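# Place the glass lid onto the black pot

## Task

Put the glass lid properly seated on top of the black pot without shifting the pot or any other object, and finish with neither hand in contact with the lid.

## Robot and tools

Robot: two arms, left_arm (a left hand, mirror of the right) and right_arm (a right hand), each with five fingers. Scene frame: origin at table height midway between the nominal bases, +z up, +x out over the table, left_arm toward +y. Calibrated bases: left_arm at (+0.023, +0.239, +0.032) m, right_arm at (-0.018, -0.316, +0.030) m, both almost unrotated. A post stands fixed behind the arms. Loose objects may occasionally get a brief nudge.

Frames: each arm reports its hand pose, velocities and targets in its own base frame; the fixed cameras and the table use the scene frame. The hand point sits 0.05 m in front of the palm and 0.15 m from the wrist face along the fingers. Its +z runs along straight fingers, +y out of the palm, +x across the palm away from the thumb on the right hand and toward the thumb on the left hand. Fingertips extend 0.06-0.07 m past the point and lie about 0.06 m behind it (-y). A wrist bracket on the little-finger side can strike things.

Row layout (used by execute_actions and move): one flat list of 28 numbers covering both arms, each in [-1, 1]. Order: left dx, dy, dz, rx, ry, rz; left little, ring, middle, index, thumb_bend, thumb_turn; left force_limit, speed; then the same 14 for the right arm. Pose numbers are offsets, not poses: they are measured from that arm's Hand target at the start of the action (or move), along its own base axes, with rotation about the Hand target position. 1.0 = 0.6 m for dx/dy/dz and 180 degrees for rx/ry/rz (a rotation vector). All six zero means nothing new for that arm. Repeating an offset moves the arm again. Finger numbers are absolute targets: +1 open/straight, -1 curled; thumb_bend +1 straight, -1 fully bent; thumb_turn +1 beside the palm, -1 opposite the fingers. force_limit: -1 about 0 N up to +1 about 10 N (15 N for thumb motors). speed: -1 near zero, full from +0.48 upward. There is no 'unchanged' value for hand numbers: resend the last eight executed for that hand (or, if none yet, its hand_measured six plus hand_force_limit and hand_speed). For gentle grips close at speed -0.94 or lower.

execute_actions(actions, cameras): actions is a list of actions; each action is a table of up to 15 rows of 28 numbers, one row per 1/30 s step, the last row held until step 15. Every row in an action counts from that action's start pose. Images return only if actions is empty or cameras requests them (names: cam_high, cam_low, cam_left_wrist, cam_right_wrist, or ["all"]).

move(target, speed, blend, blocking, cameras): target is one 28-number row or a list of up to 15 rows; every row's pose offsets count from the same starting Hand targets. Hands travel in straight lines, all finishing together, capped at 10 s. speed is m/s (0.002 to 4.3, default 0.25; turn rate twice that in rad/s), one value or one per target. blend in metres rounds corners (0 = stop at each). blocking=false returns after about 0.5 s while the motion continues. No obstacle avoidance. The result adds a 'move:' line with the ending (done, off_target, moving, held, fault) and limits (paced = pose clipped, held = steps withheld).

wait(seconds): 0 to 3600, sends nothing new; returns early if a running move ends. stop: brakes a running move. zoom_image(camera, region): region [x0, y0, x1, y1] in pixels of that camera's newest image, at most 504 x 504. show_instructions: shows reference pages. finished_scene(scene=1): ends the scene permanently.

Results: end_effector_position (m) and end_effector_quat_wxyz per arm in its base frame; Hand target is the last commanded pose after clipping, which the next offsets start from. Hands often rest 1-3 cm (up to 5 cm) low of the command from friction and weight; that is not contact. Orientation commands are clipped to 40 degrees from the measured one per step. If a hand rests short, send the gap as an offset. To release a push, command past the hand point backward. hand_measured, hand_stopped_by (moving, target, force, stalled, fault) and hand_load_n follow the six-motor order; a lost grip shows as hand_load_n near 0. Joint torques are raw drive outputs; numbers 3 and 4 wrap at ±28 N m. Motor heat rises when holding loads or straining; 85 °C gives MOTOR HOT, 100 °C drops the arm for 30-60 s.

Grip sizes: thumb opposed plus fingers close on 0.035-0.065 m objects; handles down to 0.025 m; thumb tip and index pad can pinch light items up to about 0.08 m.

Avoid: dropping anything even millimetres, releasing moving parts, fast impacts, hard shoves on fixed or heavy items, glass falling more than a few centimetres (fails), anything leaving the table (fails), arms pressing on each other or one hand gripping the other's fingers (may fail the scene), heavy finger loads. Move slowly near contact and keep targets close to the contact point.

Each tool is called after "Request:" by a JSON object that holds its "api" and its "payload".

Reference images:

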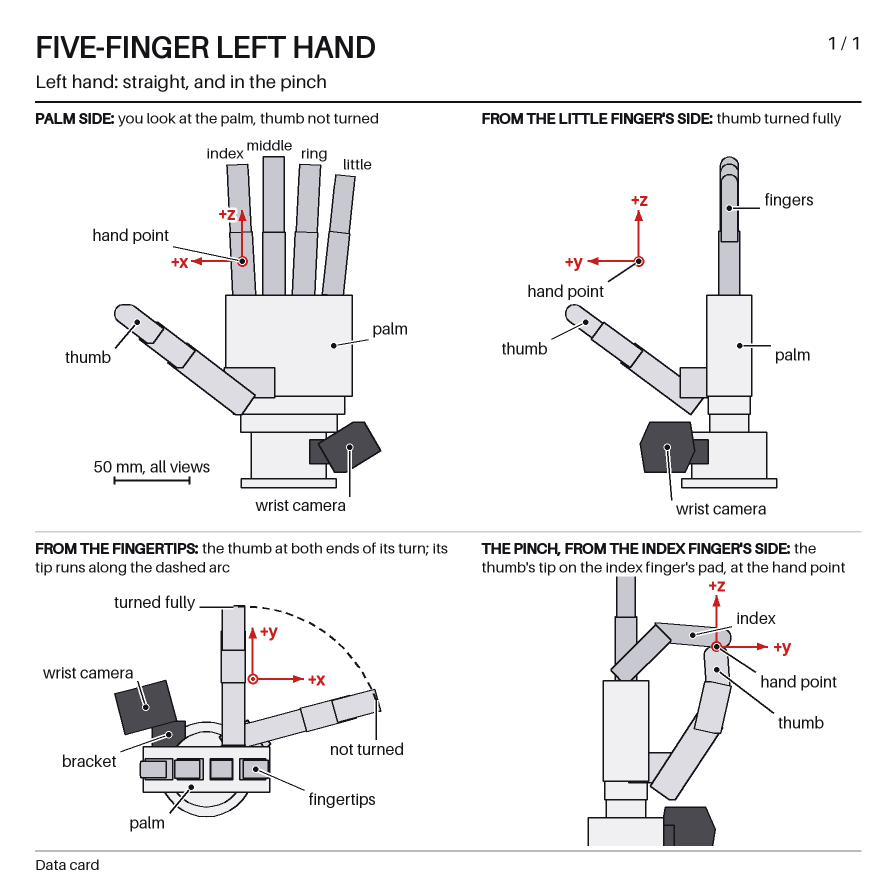

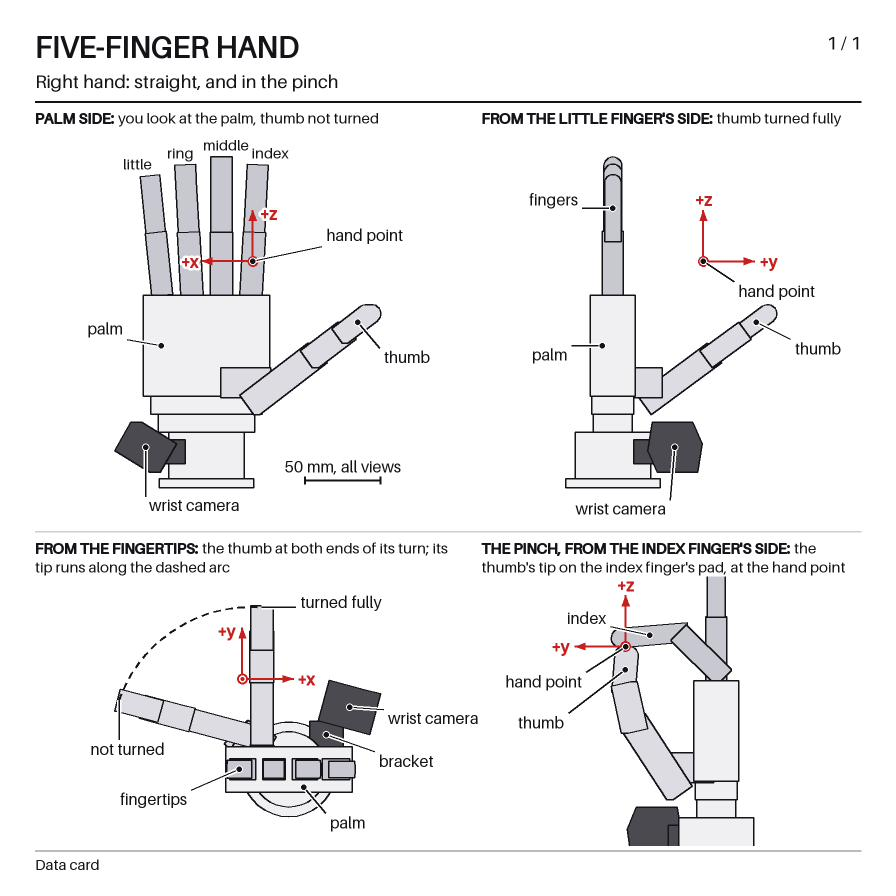

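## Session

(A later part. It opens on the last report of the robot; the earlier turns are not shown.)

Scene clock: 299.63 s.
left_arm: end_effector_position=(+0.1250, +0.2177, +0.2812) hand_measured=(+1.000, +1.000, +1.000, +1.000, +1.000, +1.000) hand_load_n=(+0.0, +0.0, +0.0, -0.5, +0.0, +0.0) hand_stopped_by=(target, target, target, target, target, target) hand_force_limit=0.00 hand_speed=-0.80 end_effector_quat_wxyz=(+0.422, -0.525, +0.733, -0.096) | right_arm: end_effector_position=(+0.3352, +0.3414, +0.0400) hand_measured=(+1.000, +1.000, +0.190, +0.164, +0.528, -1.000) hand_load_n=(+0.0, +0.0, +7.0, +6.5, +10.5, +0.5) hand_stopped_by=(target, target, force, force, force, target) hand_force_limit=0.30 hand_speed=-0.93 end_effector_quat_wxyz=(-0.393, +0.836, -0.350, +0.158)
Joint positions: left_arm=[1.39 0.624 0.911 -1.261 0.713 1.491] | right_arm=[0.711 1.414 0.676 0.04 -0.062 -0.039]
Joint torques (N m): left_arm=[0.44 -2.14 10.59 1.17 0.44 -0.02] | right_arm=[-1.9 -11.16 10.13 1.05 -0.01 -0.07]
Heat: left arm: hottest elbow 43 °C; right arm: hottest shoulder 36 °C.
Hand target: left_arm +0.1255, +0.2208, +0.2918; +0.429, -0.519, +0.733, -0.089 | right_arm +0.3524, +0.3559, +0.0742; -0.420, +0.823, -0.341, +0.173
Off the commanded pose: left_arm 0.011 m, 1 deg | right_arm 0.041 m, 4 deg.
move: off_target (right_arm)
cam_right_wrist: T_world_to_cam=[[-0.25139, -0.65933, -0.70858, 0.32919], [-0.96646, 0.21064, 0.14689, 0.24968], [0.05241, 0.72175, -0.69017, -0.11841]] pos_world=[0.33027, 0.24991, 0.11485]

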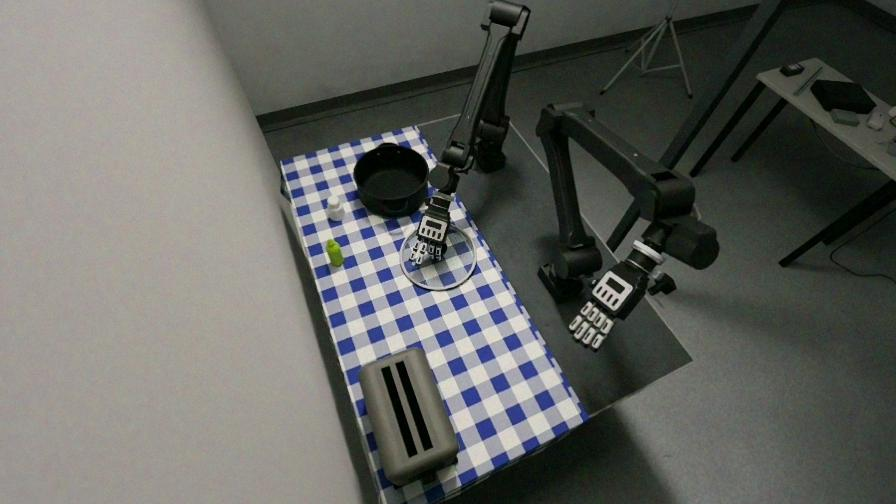

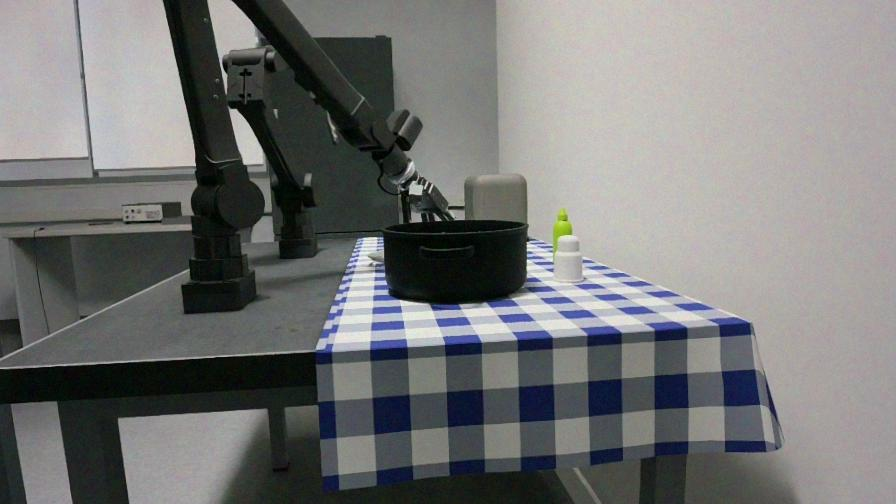

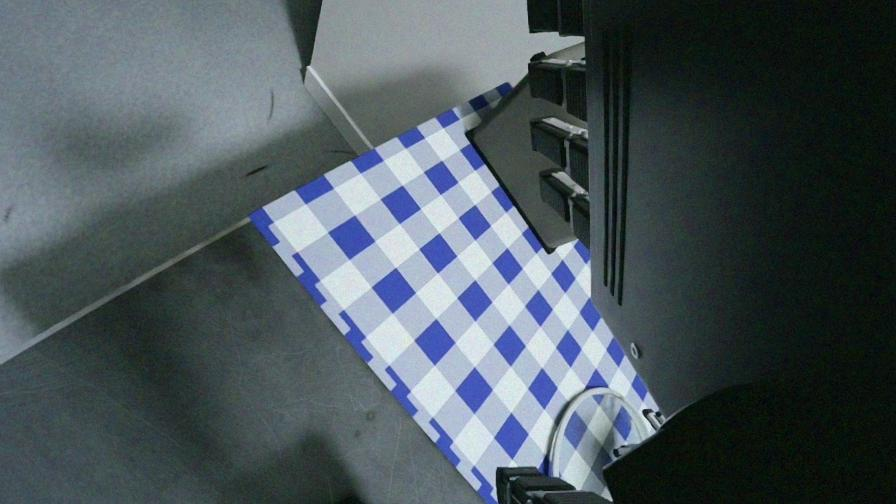

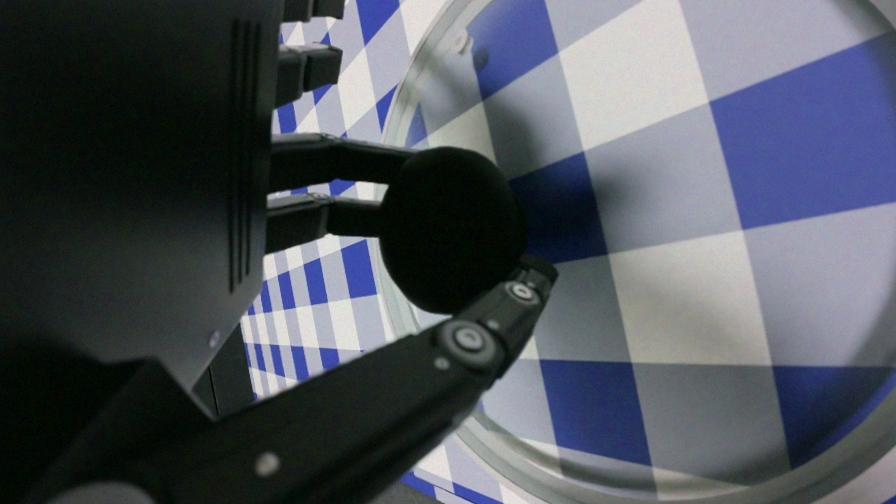

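Request:
{"api": "move", "payload": {"target": [0,0,0,0,0,0,1,1,1,1,1,1,0,-0.8,0,0.0,0.0667,0,0,0,1,1,-0.1,-0.12,0.2,-1,0.3,-0.93], "speed": 0.06, "cameras": ["cam_high","cam_low","cam_right_wrist"]}}

Request:
{"api": "zoom_image", "payload": {"camera": "cam_high", "region": [340, 130, 490, 310]}}

Scene clock: 304.93 s.
left_arm: end_effector_position=(+0.1250, +0.2177, +0.2812) hand_measured=(+1.000, +1.000, +1.000, +1.000, +1.000, +1.000) hand_load_n=(+0.0, +0.0, +0.0, +0.0, +0.0, +0.0) hand_stopped_by=(target, target, target, target, target, target) hand_force_limit=0.00 hand_speed=-0.80 end_effector_quat_wxyz=(+0.422, -0.525, +0.733, -0.096) | right_arm: end_effector_position=(+0.3157, +0.3241, +0.0494) hand_measured=(+1.000, +1.000, +0.190, +0.164, +0.528, -1.000) hand_load_n=(+0.0, +0.0, +6.0, +7.0, +10.0, +0.5) hand_stopped_by=(target, target, force, force, force, target) hand_force_limit=0.30 hand_speed=-0.93 end_effector_quat_wxyz=(-0.361, +0.849, -0.357, +0.144)
Joint positions: left_arm=[1.39 0.624 0.911 -1.261 0.713 1.491] | right_arm=[0.711 1.343 0.679 -0.11 -0.06 -0.039]
Joint torques (N m): left_arm=[0.44 -2.02 10.59 1.21 0.44 -0.02] | right_arm=[-1.26 -12.04 13.71 1.7 -0.14 -0.03]
Heat: left arm: hottest elbow 43 °C; right arm: hottest shoulder 35 °C.
Hand target: left_arm +0.1255, +0.2208, +0.2918; +0.429, -0.519, +0.733, -0.089 | right_arm +0.3524, +0.3559, +0.1142; -0.419, +0.823, -0.341, +0.173
Off the commanded pose: left_arm 0.011 m, 1 deg | right_arm 0.081 m, 8 deg.
move: off_target (right_arm)
cam_right_wrist: T_world_to_cam=[[-0.29089, -0.6933, -0.65933, 0.34059], [-0.95667, 0.2202, 0.19053, 0.2247], [0.01309, 0.68618, -0.72731, -0.07268]] pos_world=[0.31499, 0.23653, 0.12889]

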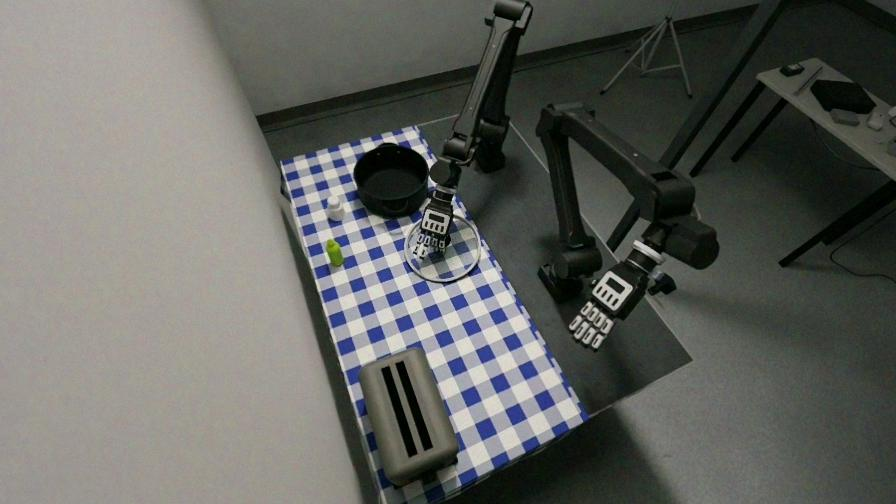

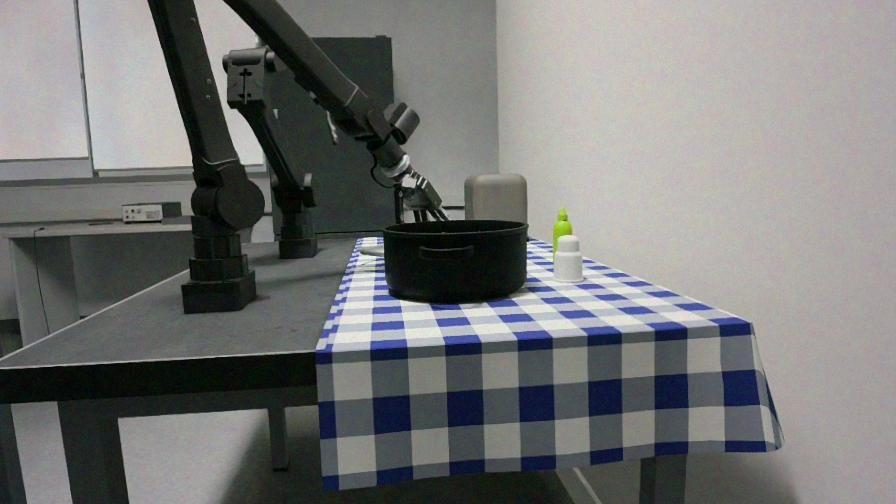

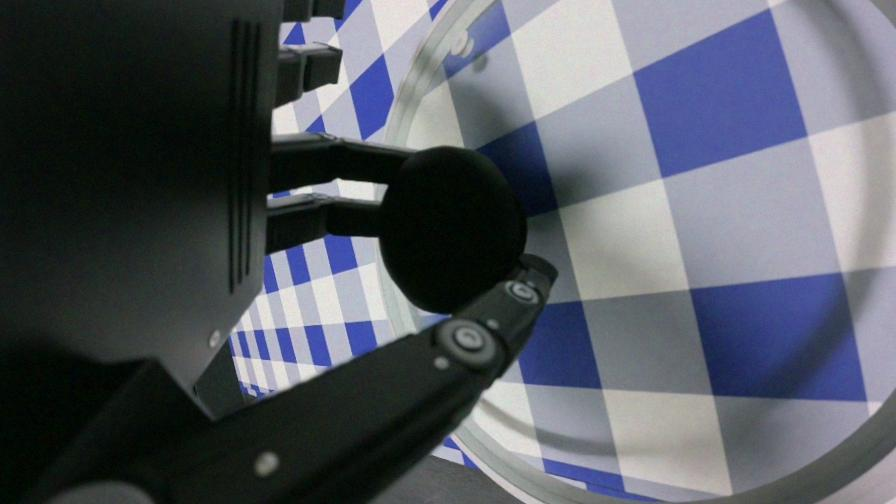

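Scaled by 2.800 from the camera's image (finer frame: 1280x720).

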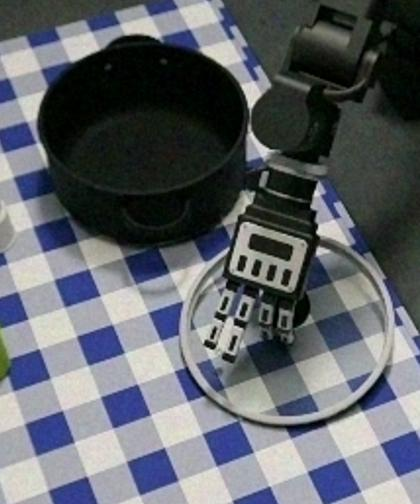

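Request:
{"api": "move", "payload": {"target": [0,0,0,0,0,0,1,1,1,1,1,1,0,-0.8,-0.04,-0.045,0.08,0,0,0,1,1,-0.1,-0.12,0.2,-1,0.3,-0.93], "speed": 0.08, "cameras": ["cam_high","cam_low","cam_right_wrist"]}}

Scene clock: 316.30 s.
left_arm: end_effector_position=(+0.1250, +0.2177, +0.2812) hand_measured=(+1.000, +1.000, +1.000, +1.000, +1.000, +1.000) hand_load_n=(-0.5, +0.0, +0.0, +0.0, +0.0, +0.0) hand_stopped_by=(target, target, target, target, target, target) hand_force_limit=0.00 hand_speed=-0.80 end_effector_quat_wxyz=(+0.422, -0.525, +0.733, -0.096) | right_arm: end_effector_position=(+0.2935, +0.3041, +0.0965) hand_measured=(+1.000, +1.000, +0.190, +0.164, +0.528, -1.000) hand_load_n=(+0.0, +0.0, +6.5, +7.0, +10.0, +0.0) hand_stopped_by=(target, target, force, force, force, target) hand_force_limit=0.30 hand_speed=-0.93 end_effector_quat_wxyz=(-0.363, +0.850, -0.354, +0.143)
Joint positions: left_arm=[1.39 0.624 0.911 -1.261 0.713 1.491] | right_arm=[0.707 1.168 0.679 -0.282 -0.067 -0.046]
Joint torques (N m): left_arm=[0.44 -2.14 10.59 1.17 0.44 -0.02] | right_arm=[-2.26 -9.35 14.79 1.7 -0.28 -0.07]
Heat: left arm: hottest elbow 43 °C; right arm: hottest elbow 38 °C.
Hand target: left_arm +0.1255, +0.2208, +0.2918; +0.429, -0.519, +0.733, -0.089 | right_arm +0.3284, +0.3289, +0.1623; -0.419, +0.823, -0.341, +0.173
Off the commanded pose: left_arm 0.011 m, 1 deg | right_arm 0.078 m, 8 deg.
move: off_target (right_arm)
cam_right_wrist: T_world_to_cam=[[-0.28455, -0.69444, -0.6609, 0.35001], [-0.9586, 0.21367, 0.18821, 0.20159], [0.01051, 0.68709, -0.72649, -0.02407]] pos_world=[0.29309, 0.21652, 0.17589]

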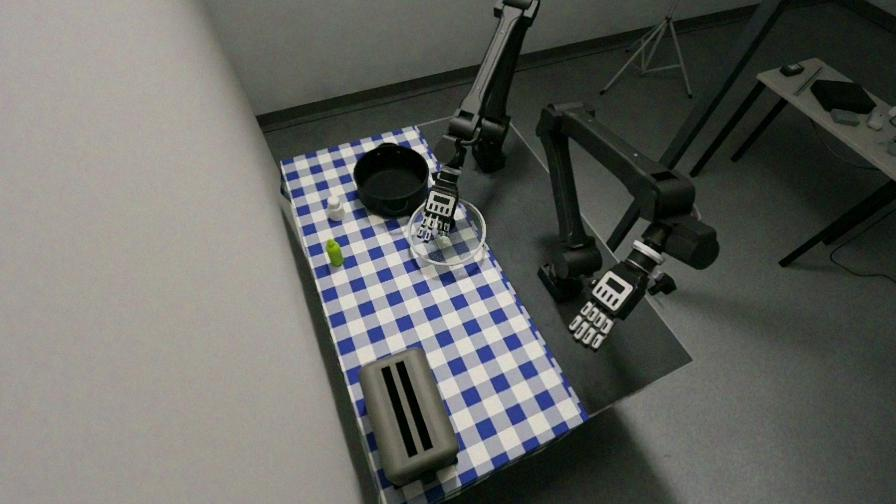

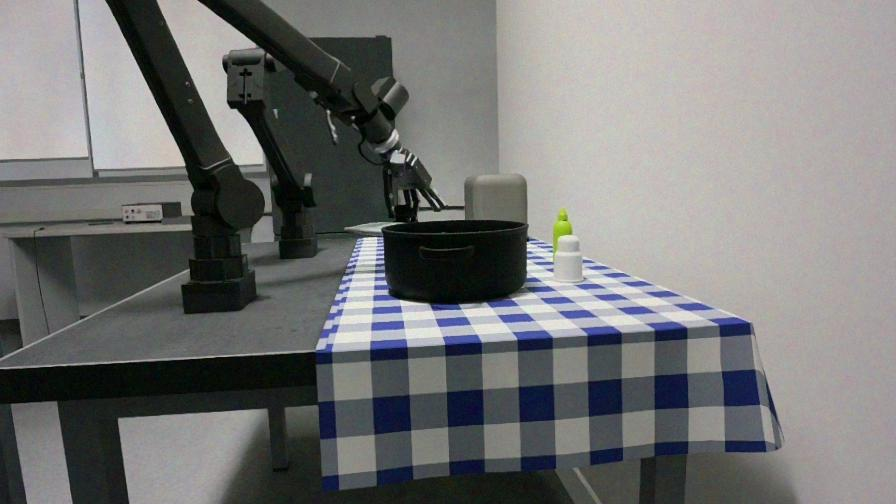

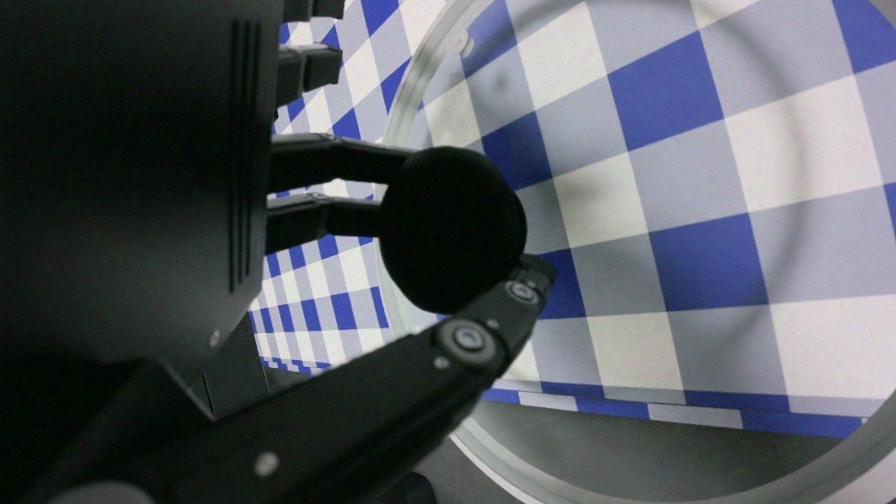

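Request:
{"api": "move", "payload": {"target": [0,0,0,0,0,0,1,1,1,1,1,1,0,-0.8,0.0,0.0,0.13,0,0,0,1,1,-0.1,-0.12,0.2,-1,0.3,-0.93], "speed": 0.08, "cameras": ["cam_high","cam_low","cam_right_wrist"]}}

Scene clock: 321.03 s.
left_arm: end_effector_position=(+0.1250, +0.2177, +0.2812) hand_measured=(+1.000, +1.000, +1.000, +1.000, +1.000, +1.000) hand_load_n=(-0.5, -0.5, +0.0, +0.0, +0.0, +0.0) hand_stopped_by=(target, target, target, target, target, target) hand_force_limit=0.00 hand_speed=-0.80 end_effector_quat_wxyz=(+0.422, -0.525, +0.733, -0.096) | right_arm: end_effector_position=(+0.2993, +0.3091, +0.1672) hand_measured=(+1.000, +1.000, +0.190, +0.164, +0.528, -1.000) hand_load_n=(+0.0, +0.0, +6.5, +7.0, +10.0, +0.5) hand_stopped_by=(target, target, force, force, force, target) hand_force_limit=0.30 hand_speed=-0.93 end_effector_quat_wxyz=(-0.360, +0.851, -0.354, +0.142)
Joint positions: left_arm=[1.39 0.624 0.911 -1.261 0.713 1.491] | right_arm=[0.707 1.11 0.839 -0.508 -0.067 -0.046]
Joint torques (N m): left_arm=[0.5 -2.14 10.61 1.17 0.44 -0.02] | right_arm=[-2.61 -9.47 16.06 1.58 -0.28 -0.02]
Motor temperatures (°C): left_arm=[36 23 43 24 27 25] | right_arm=[27 36 39 28 29 27]
Heat: left arm: hottest elbow 43 °C; right arm: hottest elbow 39 °C.
Hand target: left_arm +0.1255, +0.2208, +0.2918; +0.429, -0.519, +0.733, -0.089 | right_arm +0.3284, +0.3289, +0.2401; -0.419, +0.823, -0.341, +0.173
Off the commanded pose: left_arm 0.011 m, 1 deg | right_arm 0.081 m, 8 deg.
move: off_target (right_arm)
cam_right_wrist: T_world_to_cam=[[-0.28798, -0.69738, -0.6563, 0.40302], [-0.95761, 0.21453, 0.19223, 0.19163], [0.00675, 0.68384, -0.7296, 0.02649]] pos_world=[0.29939, 0.22182, 0.24699]

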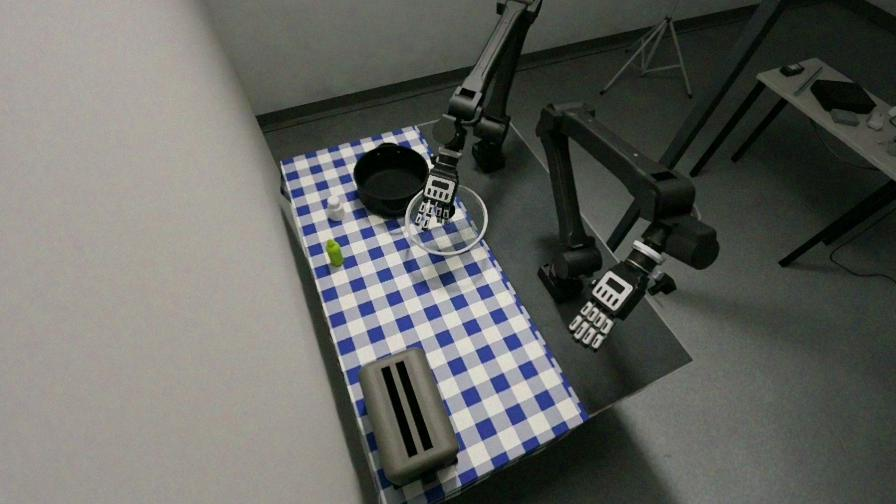

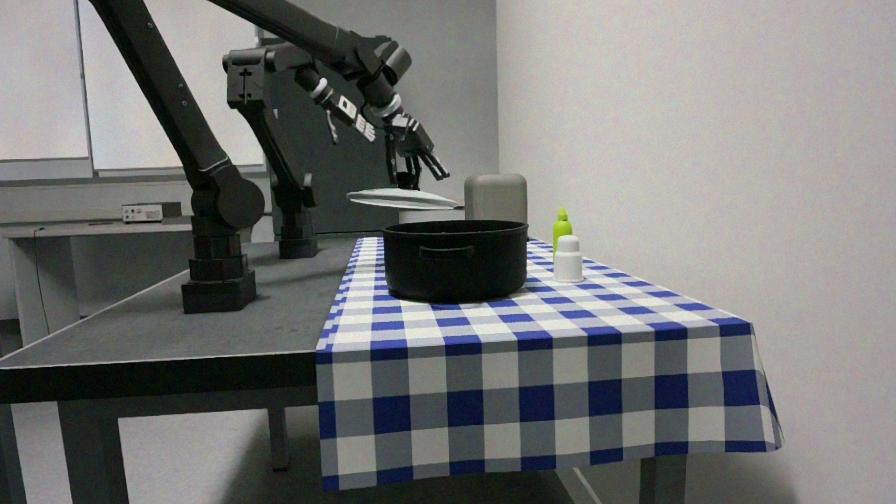

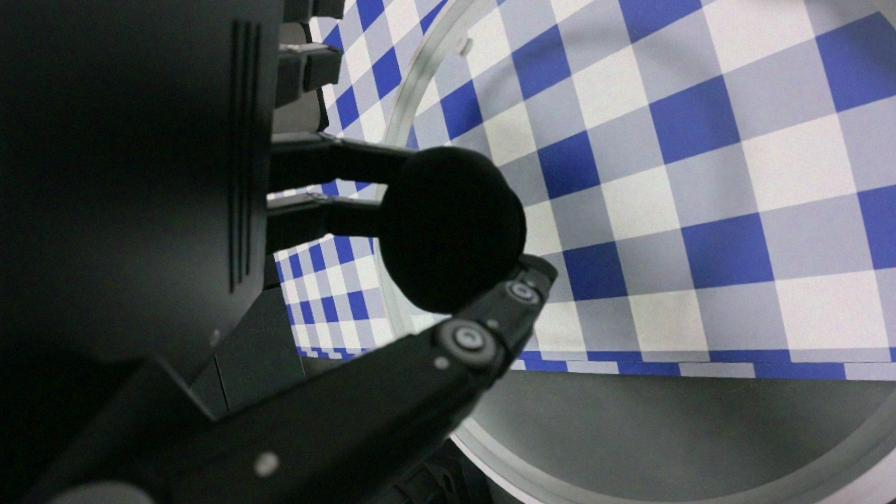

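Request:
{"api": "move", "payload": {"target": [[0,0,0,0,0,0,1,1,1,1,1,1,0,-0.8,0.0,0.0,0.11,0.015,-0.015,0,1,1,-0.1,-0.12,0.2,-1,0.3,-0.93],[0,0,0,0,0,0,1,1,1,1,1,1,0,-0.8,0.08,-0.4467,0.12,0.0205,-0.0403,-0.1996,1,1,-0.1,-0.12,0.2,-1,0.3,-0.93]], "speed": 0.12, "blend": [0.02,0], "cameras": ["cam_high","cam_low","cam_right_wrist"]}}

Scene clock: 335.13 s.
left_arm: end_effector_position=(+0.1250, +0.2177, +0.2812) hand_measured=(+1.000, +1.000, +1.000, +1.000, +1.000, +1.000) hand_load_n=(-0.5, +0.0, +0.0, +0.0, +0.0, +0.0) hand_stopped_by=(target, target, target, target, target, target) hand_force_limit=0.00 hand_speed=-0.80 end_effector_quat_wxyz=(+0.422, -0.525, +0.733, -0.096) | right_arm: end_effector_position=(+0.3761, +0.0621, +0.2839) hand_measured=(+1.000, +1.000, +0.190, +0.164, +0.528, -1.000) hand_load_n=(+0.0, +0.0, +5.5, +6.5, +10.5, +0.0) hand_stopped_by=(target, target, force, force, force, target) hand_force_limit=0.30 hand_speed=-0.93 end_effector_quat_wxyz=(-0.369, +0.665, -0.571, +0.309)
Joint positions: left_arm=[1.39 0.624 0.911 -1.261 0.713 1.491] | right_arm=[0.04 0.804 0.877 -0.642 -0.105 -0.054]
Joint torques (N m): left_arm=[0.44 -2.08 10.59 1.18 0.44 -0.02] | right_arm=[-2.14 -5.3 10.26 2.67 -0.21 0.03]
Heat: left arm: hottest elbow 43 °C; right arm: hottest elbow 40 °C.
Hand target: left_arm +0.1255, +0.2208, +0.2918; +0.429, -0.519, +0.733, -0.089 | right_arm +0.3764, +0.0607, +0.3121; -0.392, +0.652, -0.557, +0.334
Off the commanded pose: left_arm 0.011 m, 1 deg | right_arm 0.028 m, 4 deg.
move: off_target (right_arm)
cam_right_wrist: T_world_to_cam=[[-0.49369, -0.37026, -0.78688, 0.42359], [-0.67315, 0.73557, 0.07622, 0.18929], [0.55058, 0.56731, -0.61239, 0.04948]] pos_world=[0.3093, -0.01047, 0.34919]

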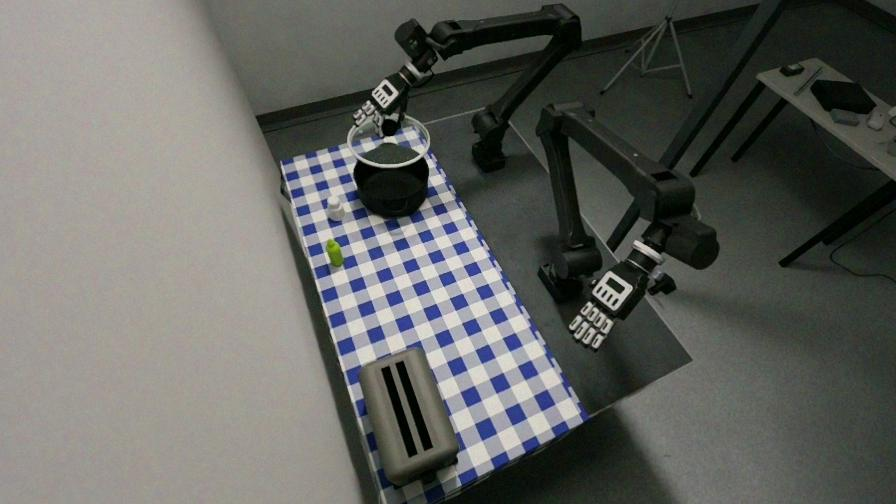

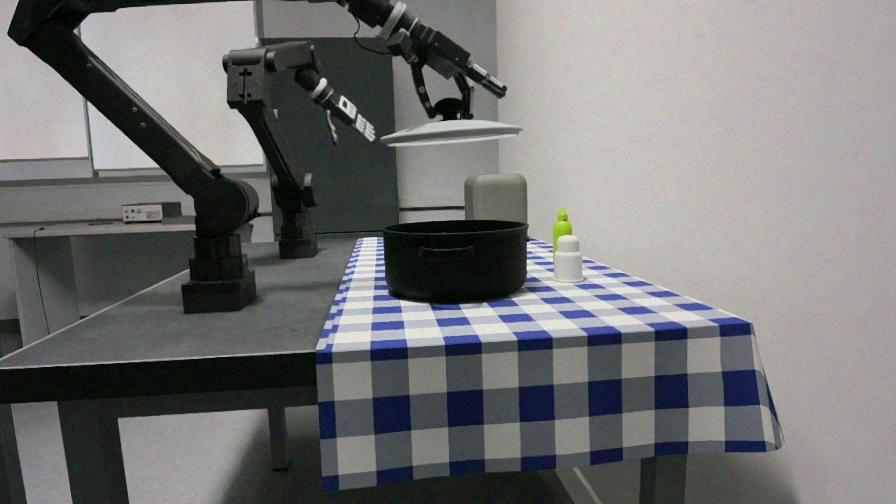

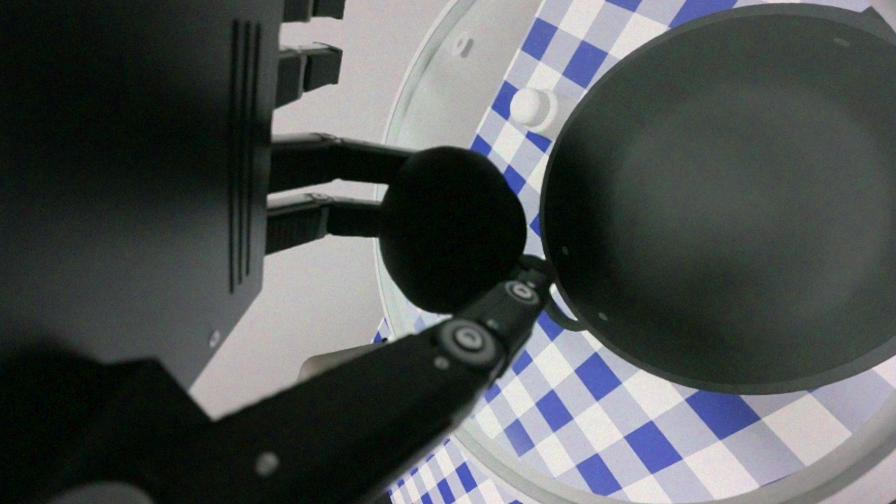

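Request:
{"api": "zoom_image", "payload": {"camera": "cam_high", "region": [330, 100, 450, 230]}}

Request:
{"api": "zoom_image", "payload": {"camera": "cam_low", "region": [370, 80, 540, 310]}}

Scaled by 3.877 from the camera's image (finer frame: 1280x720).

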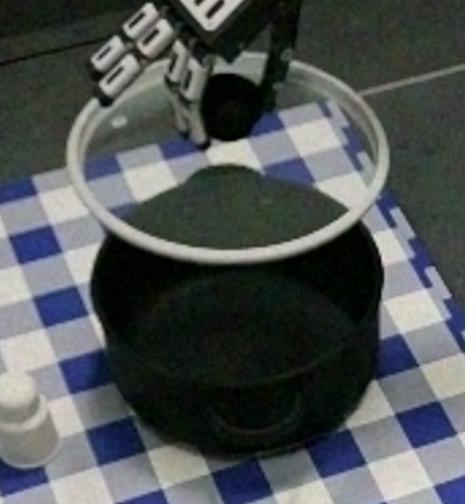

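Scaled by 2.191 from the camera's image (finer frame: 1280x720).

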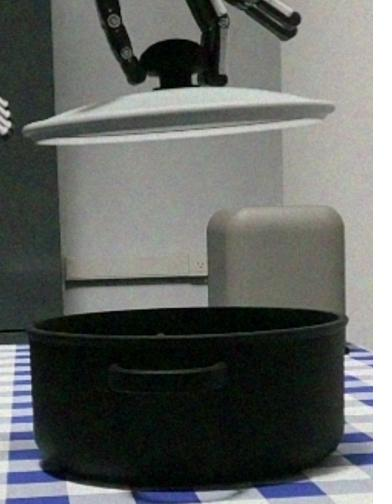

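Request:
{"api": "move", "payload": {"target": [0,0,0,0,0,0,1,1,1,1,1,1,0,-0.8,0.005,-0.0333,-0.183,-0.0027,0.017,0,1,1,-0.1,-0.12,0.2,-1,0.3,-0.93], "speed": 0.08, "cameras": ["cam_high","cam_low","cam_right_wrist"]}}

Request:
{"api": "zoom_image", "payload": {"camera": "cam_high", "region": [330, 100, 450, 230]}}

Request:
{"api": "zoom_image", "payload": {"camera": "cam_low", "region": [370, 130, 540, 310]}}

Scene clock: 383.93 s.
left_arm: end_effector_position=(+0.1250, +0.2177, +0.2812) hand_measured=(+1.000, +1.000, +1.000, +1.000, +1.000, +1.000) hand_load_n=(+0.0, +0.0, -0.5, +0.0, +0.0, +0.0) hand_stopped_by=(target, target, target, target, target, target) hand_force_limit=0.00 hand_speed=-0.80 end_effector_quat_wxyz=(+0.422, -0.525, +0.733, -0.096) | right_arm: end_effector_position=(+0.3645, +0.0439, +0.1770) hand_measured=(+1.000, +1.000, +0.190, +0.164, +0.528, -1.000) hand_load_n=(+0.0, -0.5, +5.5, +6.5, +10.0, +0.5) hand_stopped_by=(target, target, force, force, force, target) hand_force_limit=0.30 hand_speed=-0.93 end_effector_quat_wxyz=(-0.351, +0.675, -0.581, +0.289)
Joint positions: left_arm=[1.39 0.624 0.911 -1.261 0.713 1.491] | right_arm=[-0.033 0.825 0.636 -0.448 -0.165 -0.099]
Joint torques (N m): left_arm=[0.44 -2.08 10.59 1.18 0.44 -0.02] | right_arm=[-2.14 -4.19 10.4 3.78 -0.37 0.03]
Heat: left arm: hottest elbow 43 °C; right arm: hottest elbow 41 °C.
Hand target: left_arm +0.1255, +0.2208, +0.2918; +0.429, -0.519, +0.733, -0.089 | right_arm +0.3794, +0.0408, +0.2023; -0.374, +0.662, -0.565, +0.319
Off the commanded pose: left_arm 0.011 m, 1 deg | right_arm 0.029 m, 5 deg.
move: off_target (right_arm)
cam_right_wrist: T_world_to_cam=[[-0.53984, -0.37401, -0.75412, 0.3382], [-0.66947, 0.73384, 0.11529, 0.19489], [0.51028, 0.5671, -0.64654, 0.02141]] pos_world=[0.30211, -0.02867, 0.24642]

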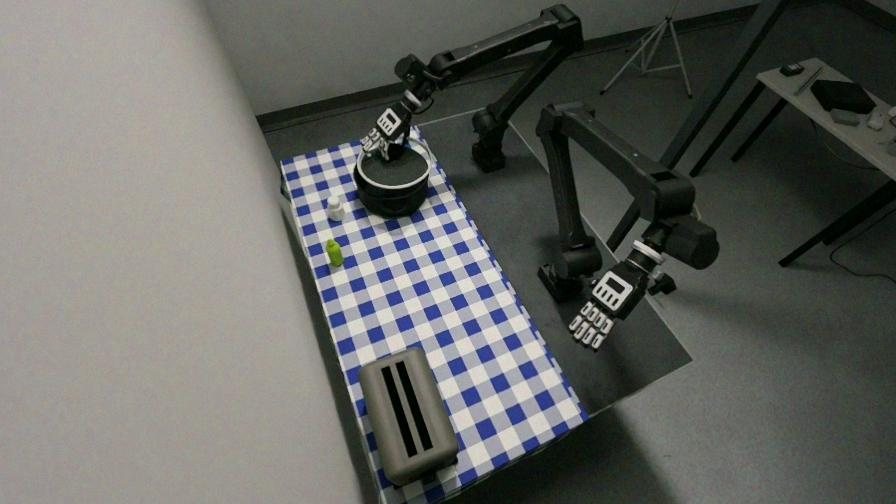

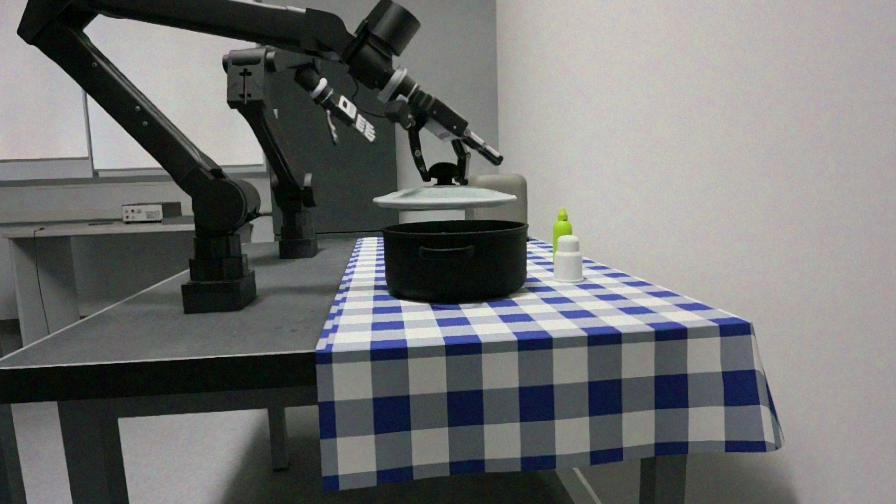

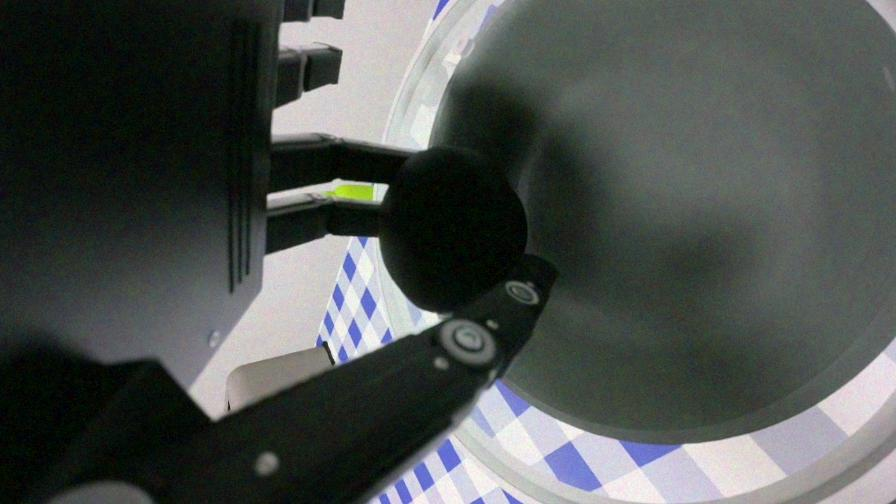

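Scaled by 3.877 from the camera's image (finer frame: 1280x720).

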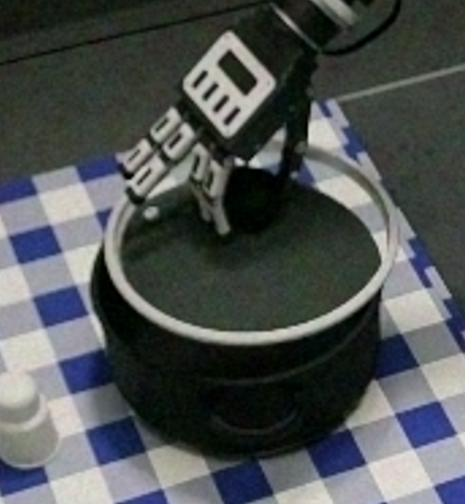

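Scaled by 2.800 from the camera's image (finer frame: 1280x720).

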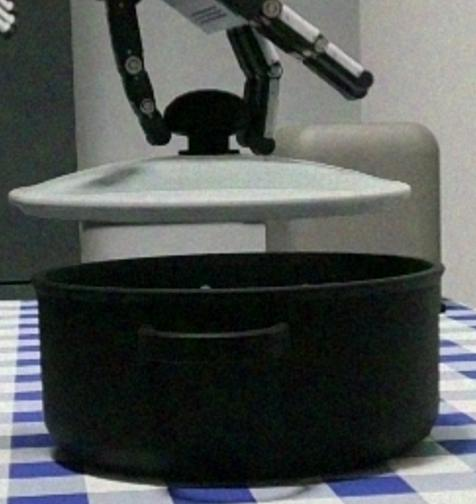

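Request:
{"api": "move", "payload": {"target": [0,0,0,0,0,0,1,1,1,1,1,1,0,-0.8,0.0267,-0.016,-0.01,0,0,0,1,1,-0.1,-0.12,0.2,-1,0.3,-0.93], "speed": 0.05, "cameras": ["cam_high","cam_low","cam_right_wrist"]}}

Request:
{"api": "zoom_image", "payload": {"camera": "cam_high", "region": [330, 100, 450, 230]}}

Request:
{"api": "zoom_image", "payload": {"camera": "cam_low", "region": [370, 130, 540, 310]}}

Scene clock: 400.73 s.
left_arm: end_effector_position=(+0.1250, +0.2177, +0.2812) hand_measured=(+1.000, +1.000, +1.000, +1.000, +1.000, +1.000) hand_load_n=(+0.0, +0.0, +0.0, +0.0, +0.0, +0.0) hand_stopped_by=(target, target, target, target, target, target) hand_force_limit=0.00 hand_speed=-0.80 end_effector_quat_wxyz=(+0.422, -0.525, +0.733, -0.096) | right_arm: end_effector_position=(+0.3762, +0.0349, +0.1648) hand_measured=(+1.000, +1.000, +0.190, +0.164, +0.528, -1.000) hand_load_n=(+0.0, +0.0, +5.5, +6.5, +10.0, +0.0) hand_stopped_by=(target, target, force, force, force, target) hand_force_limit=0.30 hand_speed=-0.93 end_effector_quat_wxyz=(-0.349, +0.676, -0.583, +0.285)
Joint positions: left_arm=[1.39 0.624 0.911 -1.261 0.713 1.491] | right_arm=[-0.067 0.883 0.636 -0.403 -0.193 -0.118]
Joint torques (N m): left_arm=[0.38 -2.14 10.59 1.21 0.44 -0.02] | right_arm=[-2.02 -4.89 11.07 3.78 -0.39 0.05]
Heat: left arm: hottest elbow 43 °C; right arm: hottest elbow 41 °C.
Hand target: left_arm +0.1255, +0.2208, +0.2918; +0.429, -0.519, +0.733, -0.089 | right_arm +0.3954, +0.0311, +0.1962; -0.374, +0.662, -0.565, +0.319
Off the commanded pose: left_arm 0.011 m, 1 deg | right_arm 0.037 m, 5 deg.
move: off_target (right_arm)
cam_right_wrist: T_world_to_cam=[[-0.54822, -0.37139, -0.74935, 0.33419], [-0.66752, 0.7341, 0.12452, 0.20845], [0.50385, 0.56847, -0.65036, 0.01576]] pos_world=[0.31442, -0.03787, 0.23472]

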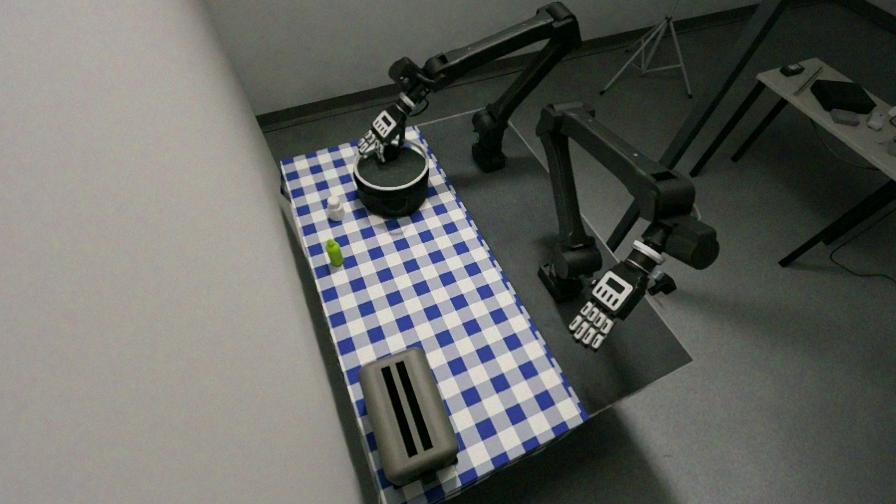

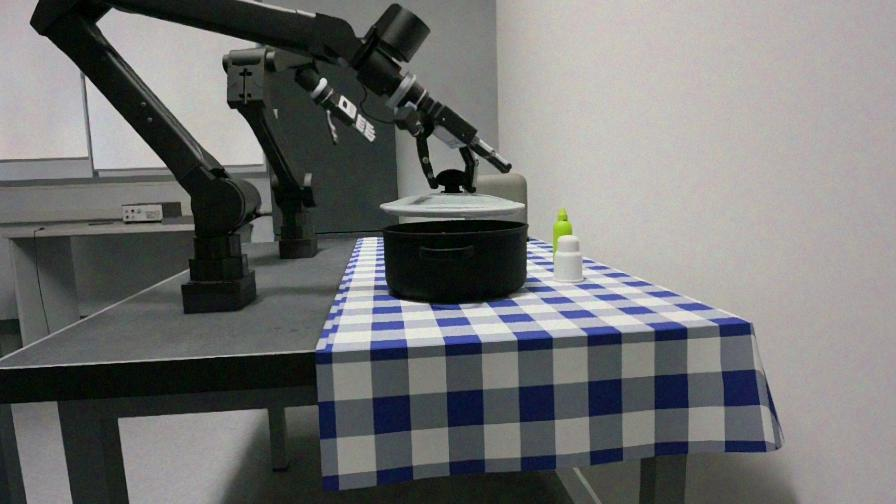

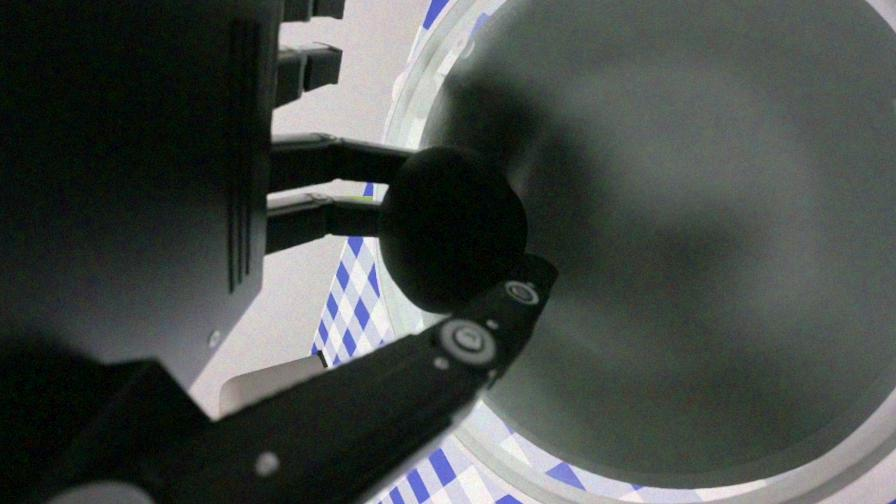

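Scaled by 3.877 from the camera's image (finer frame: 1280x720).

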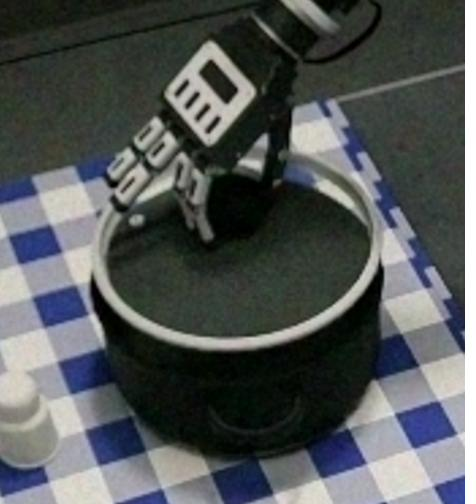

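Scaled by 2.800 from the camera's image (finer frame: 1280x720).

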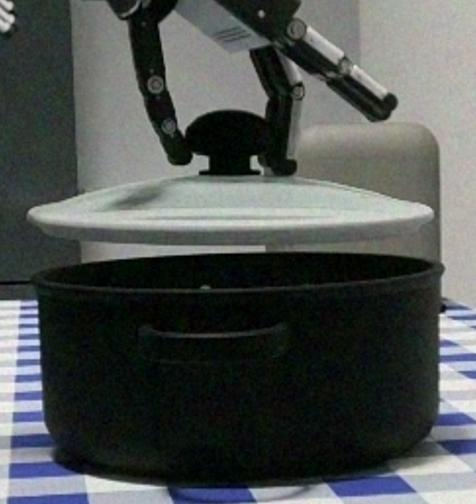

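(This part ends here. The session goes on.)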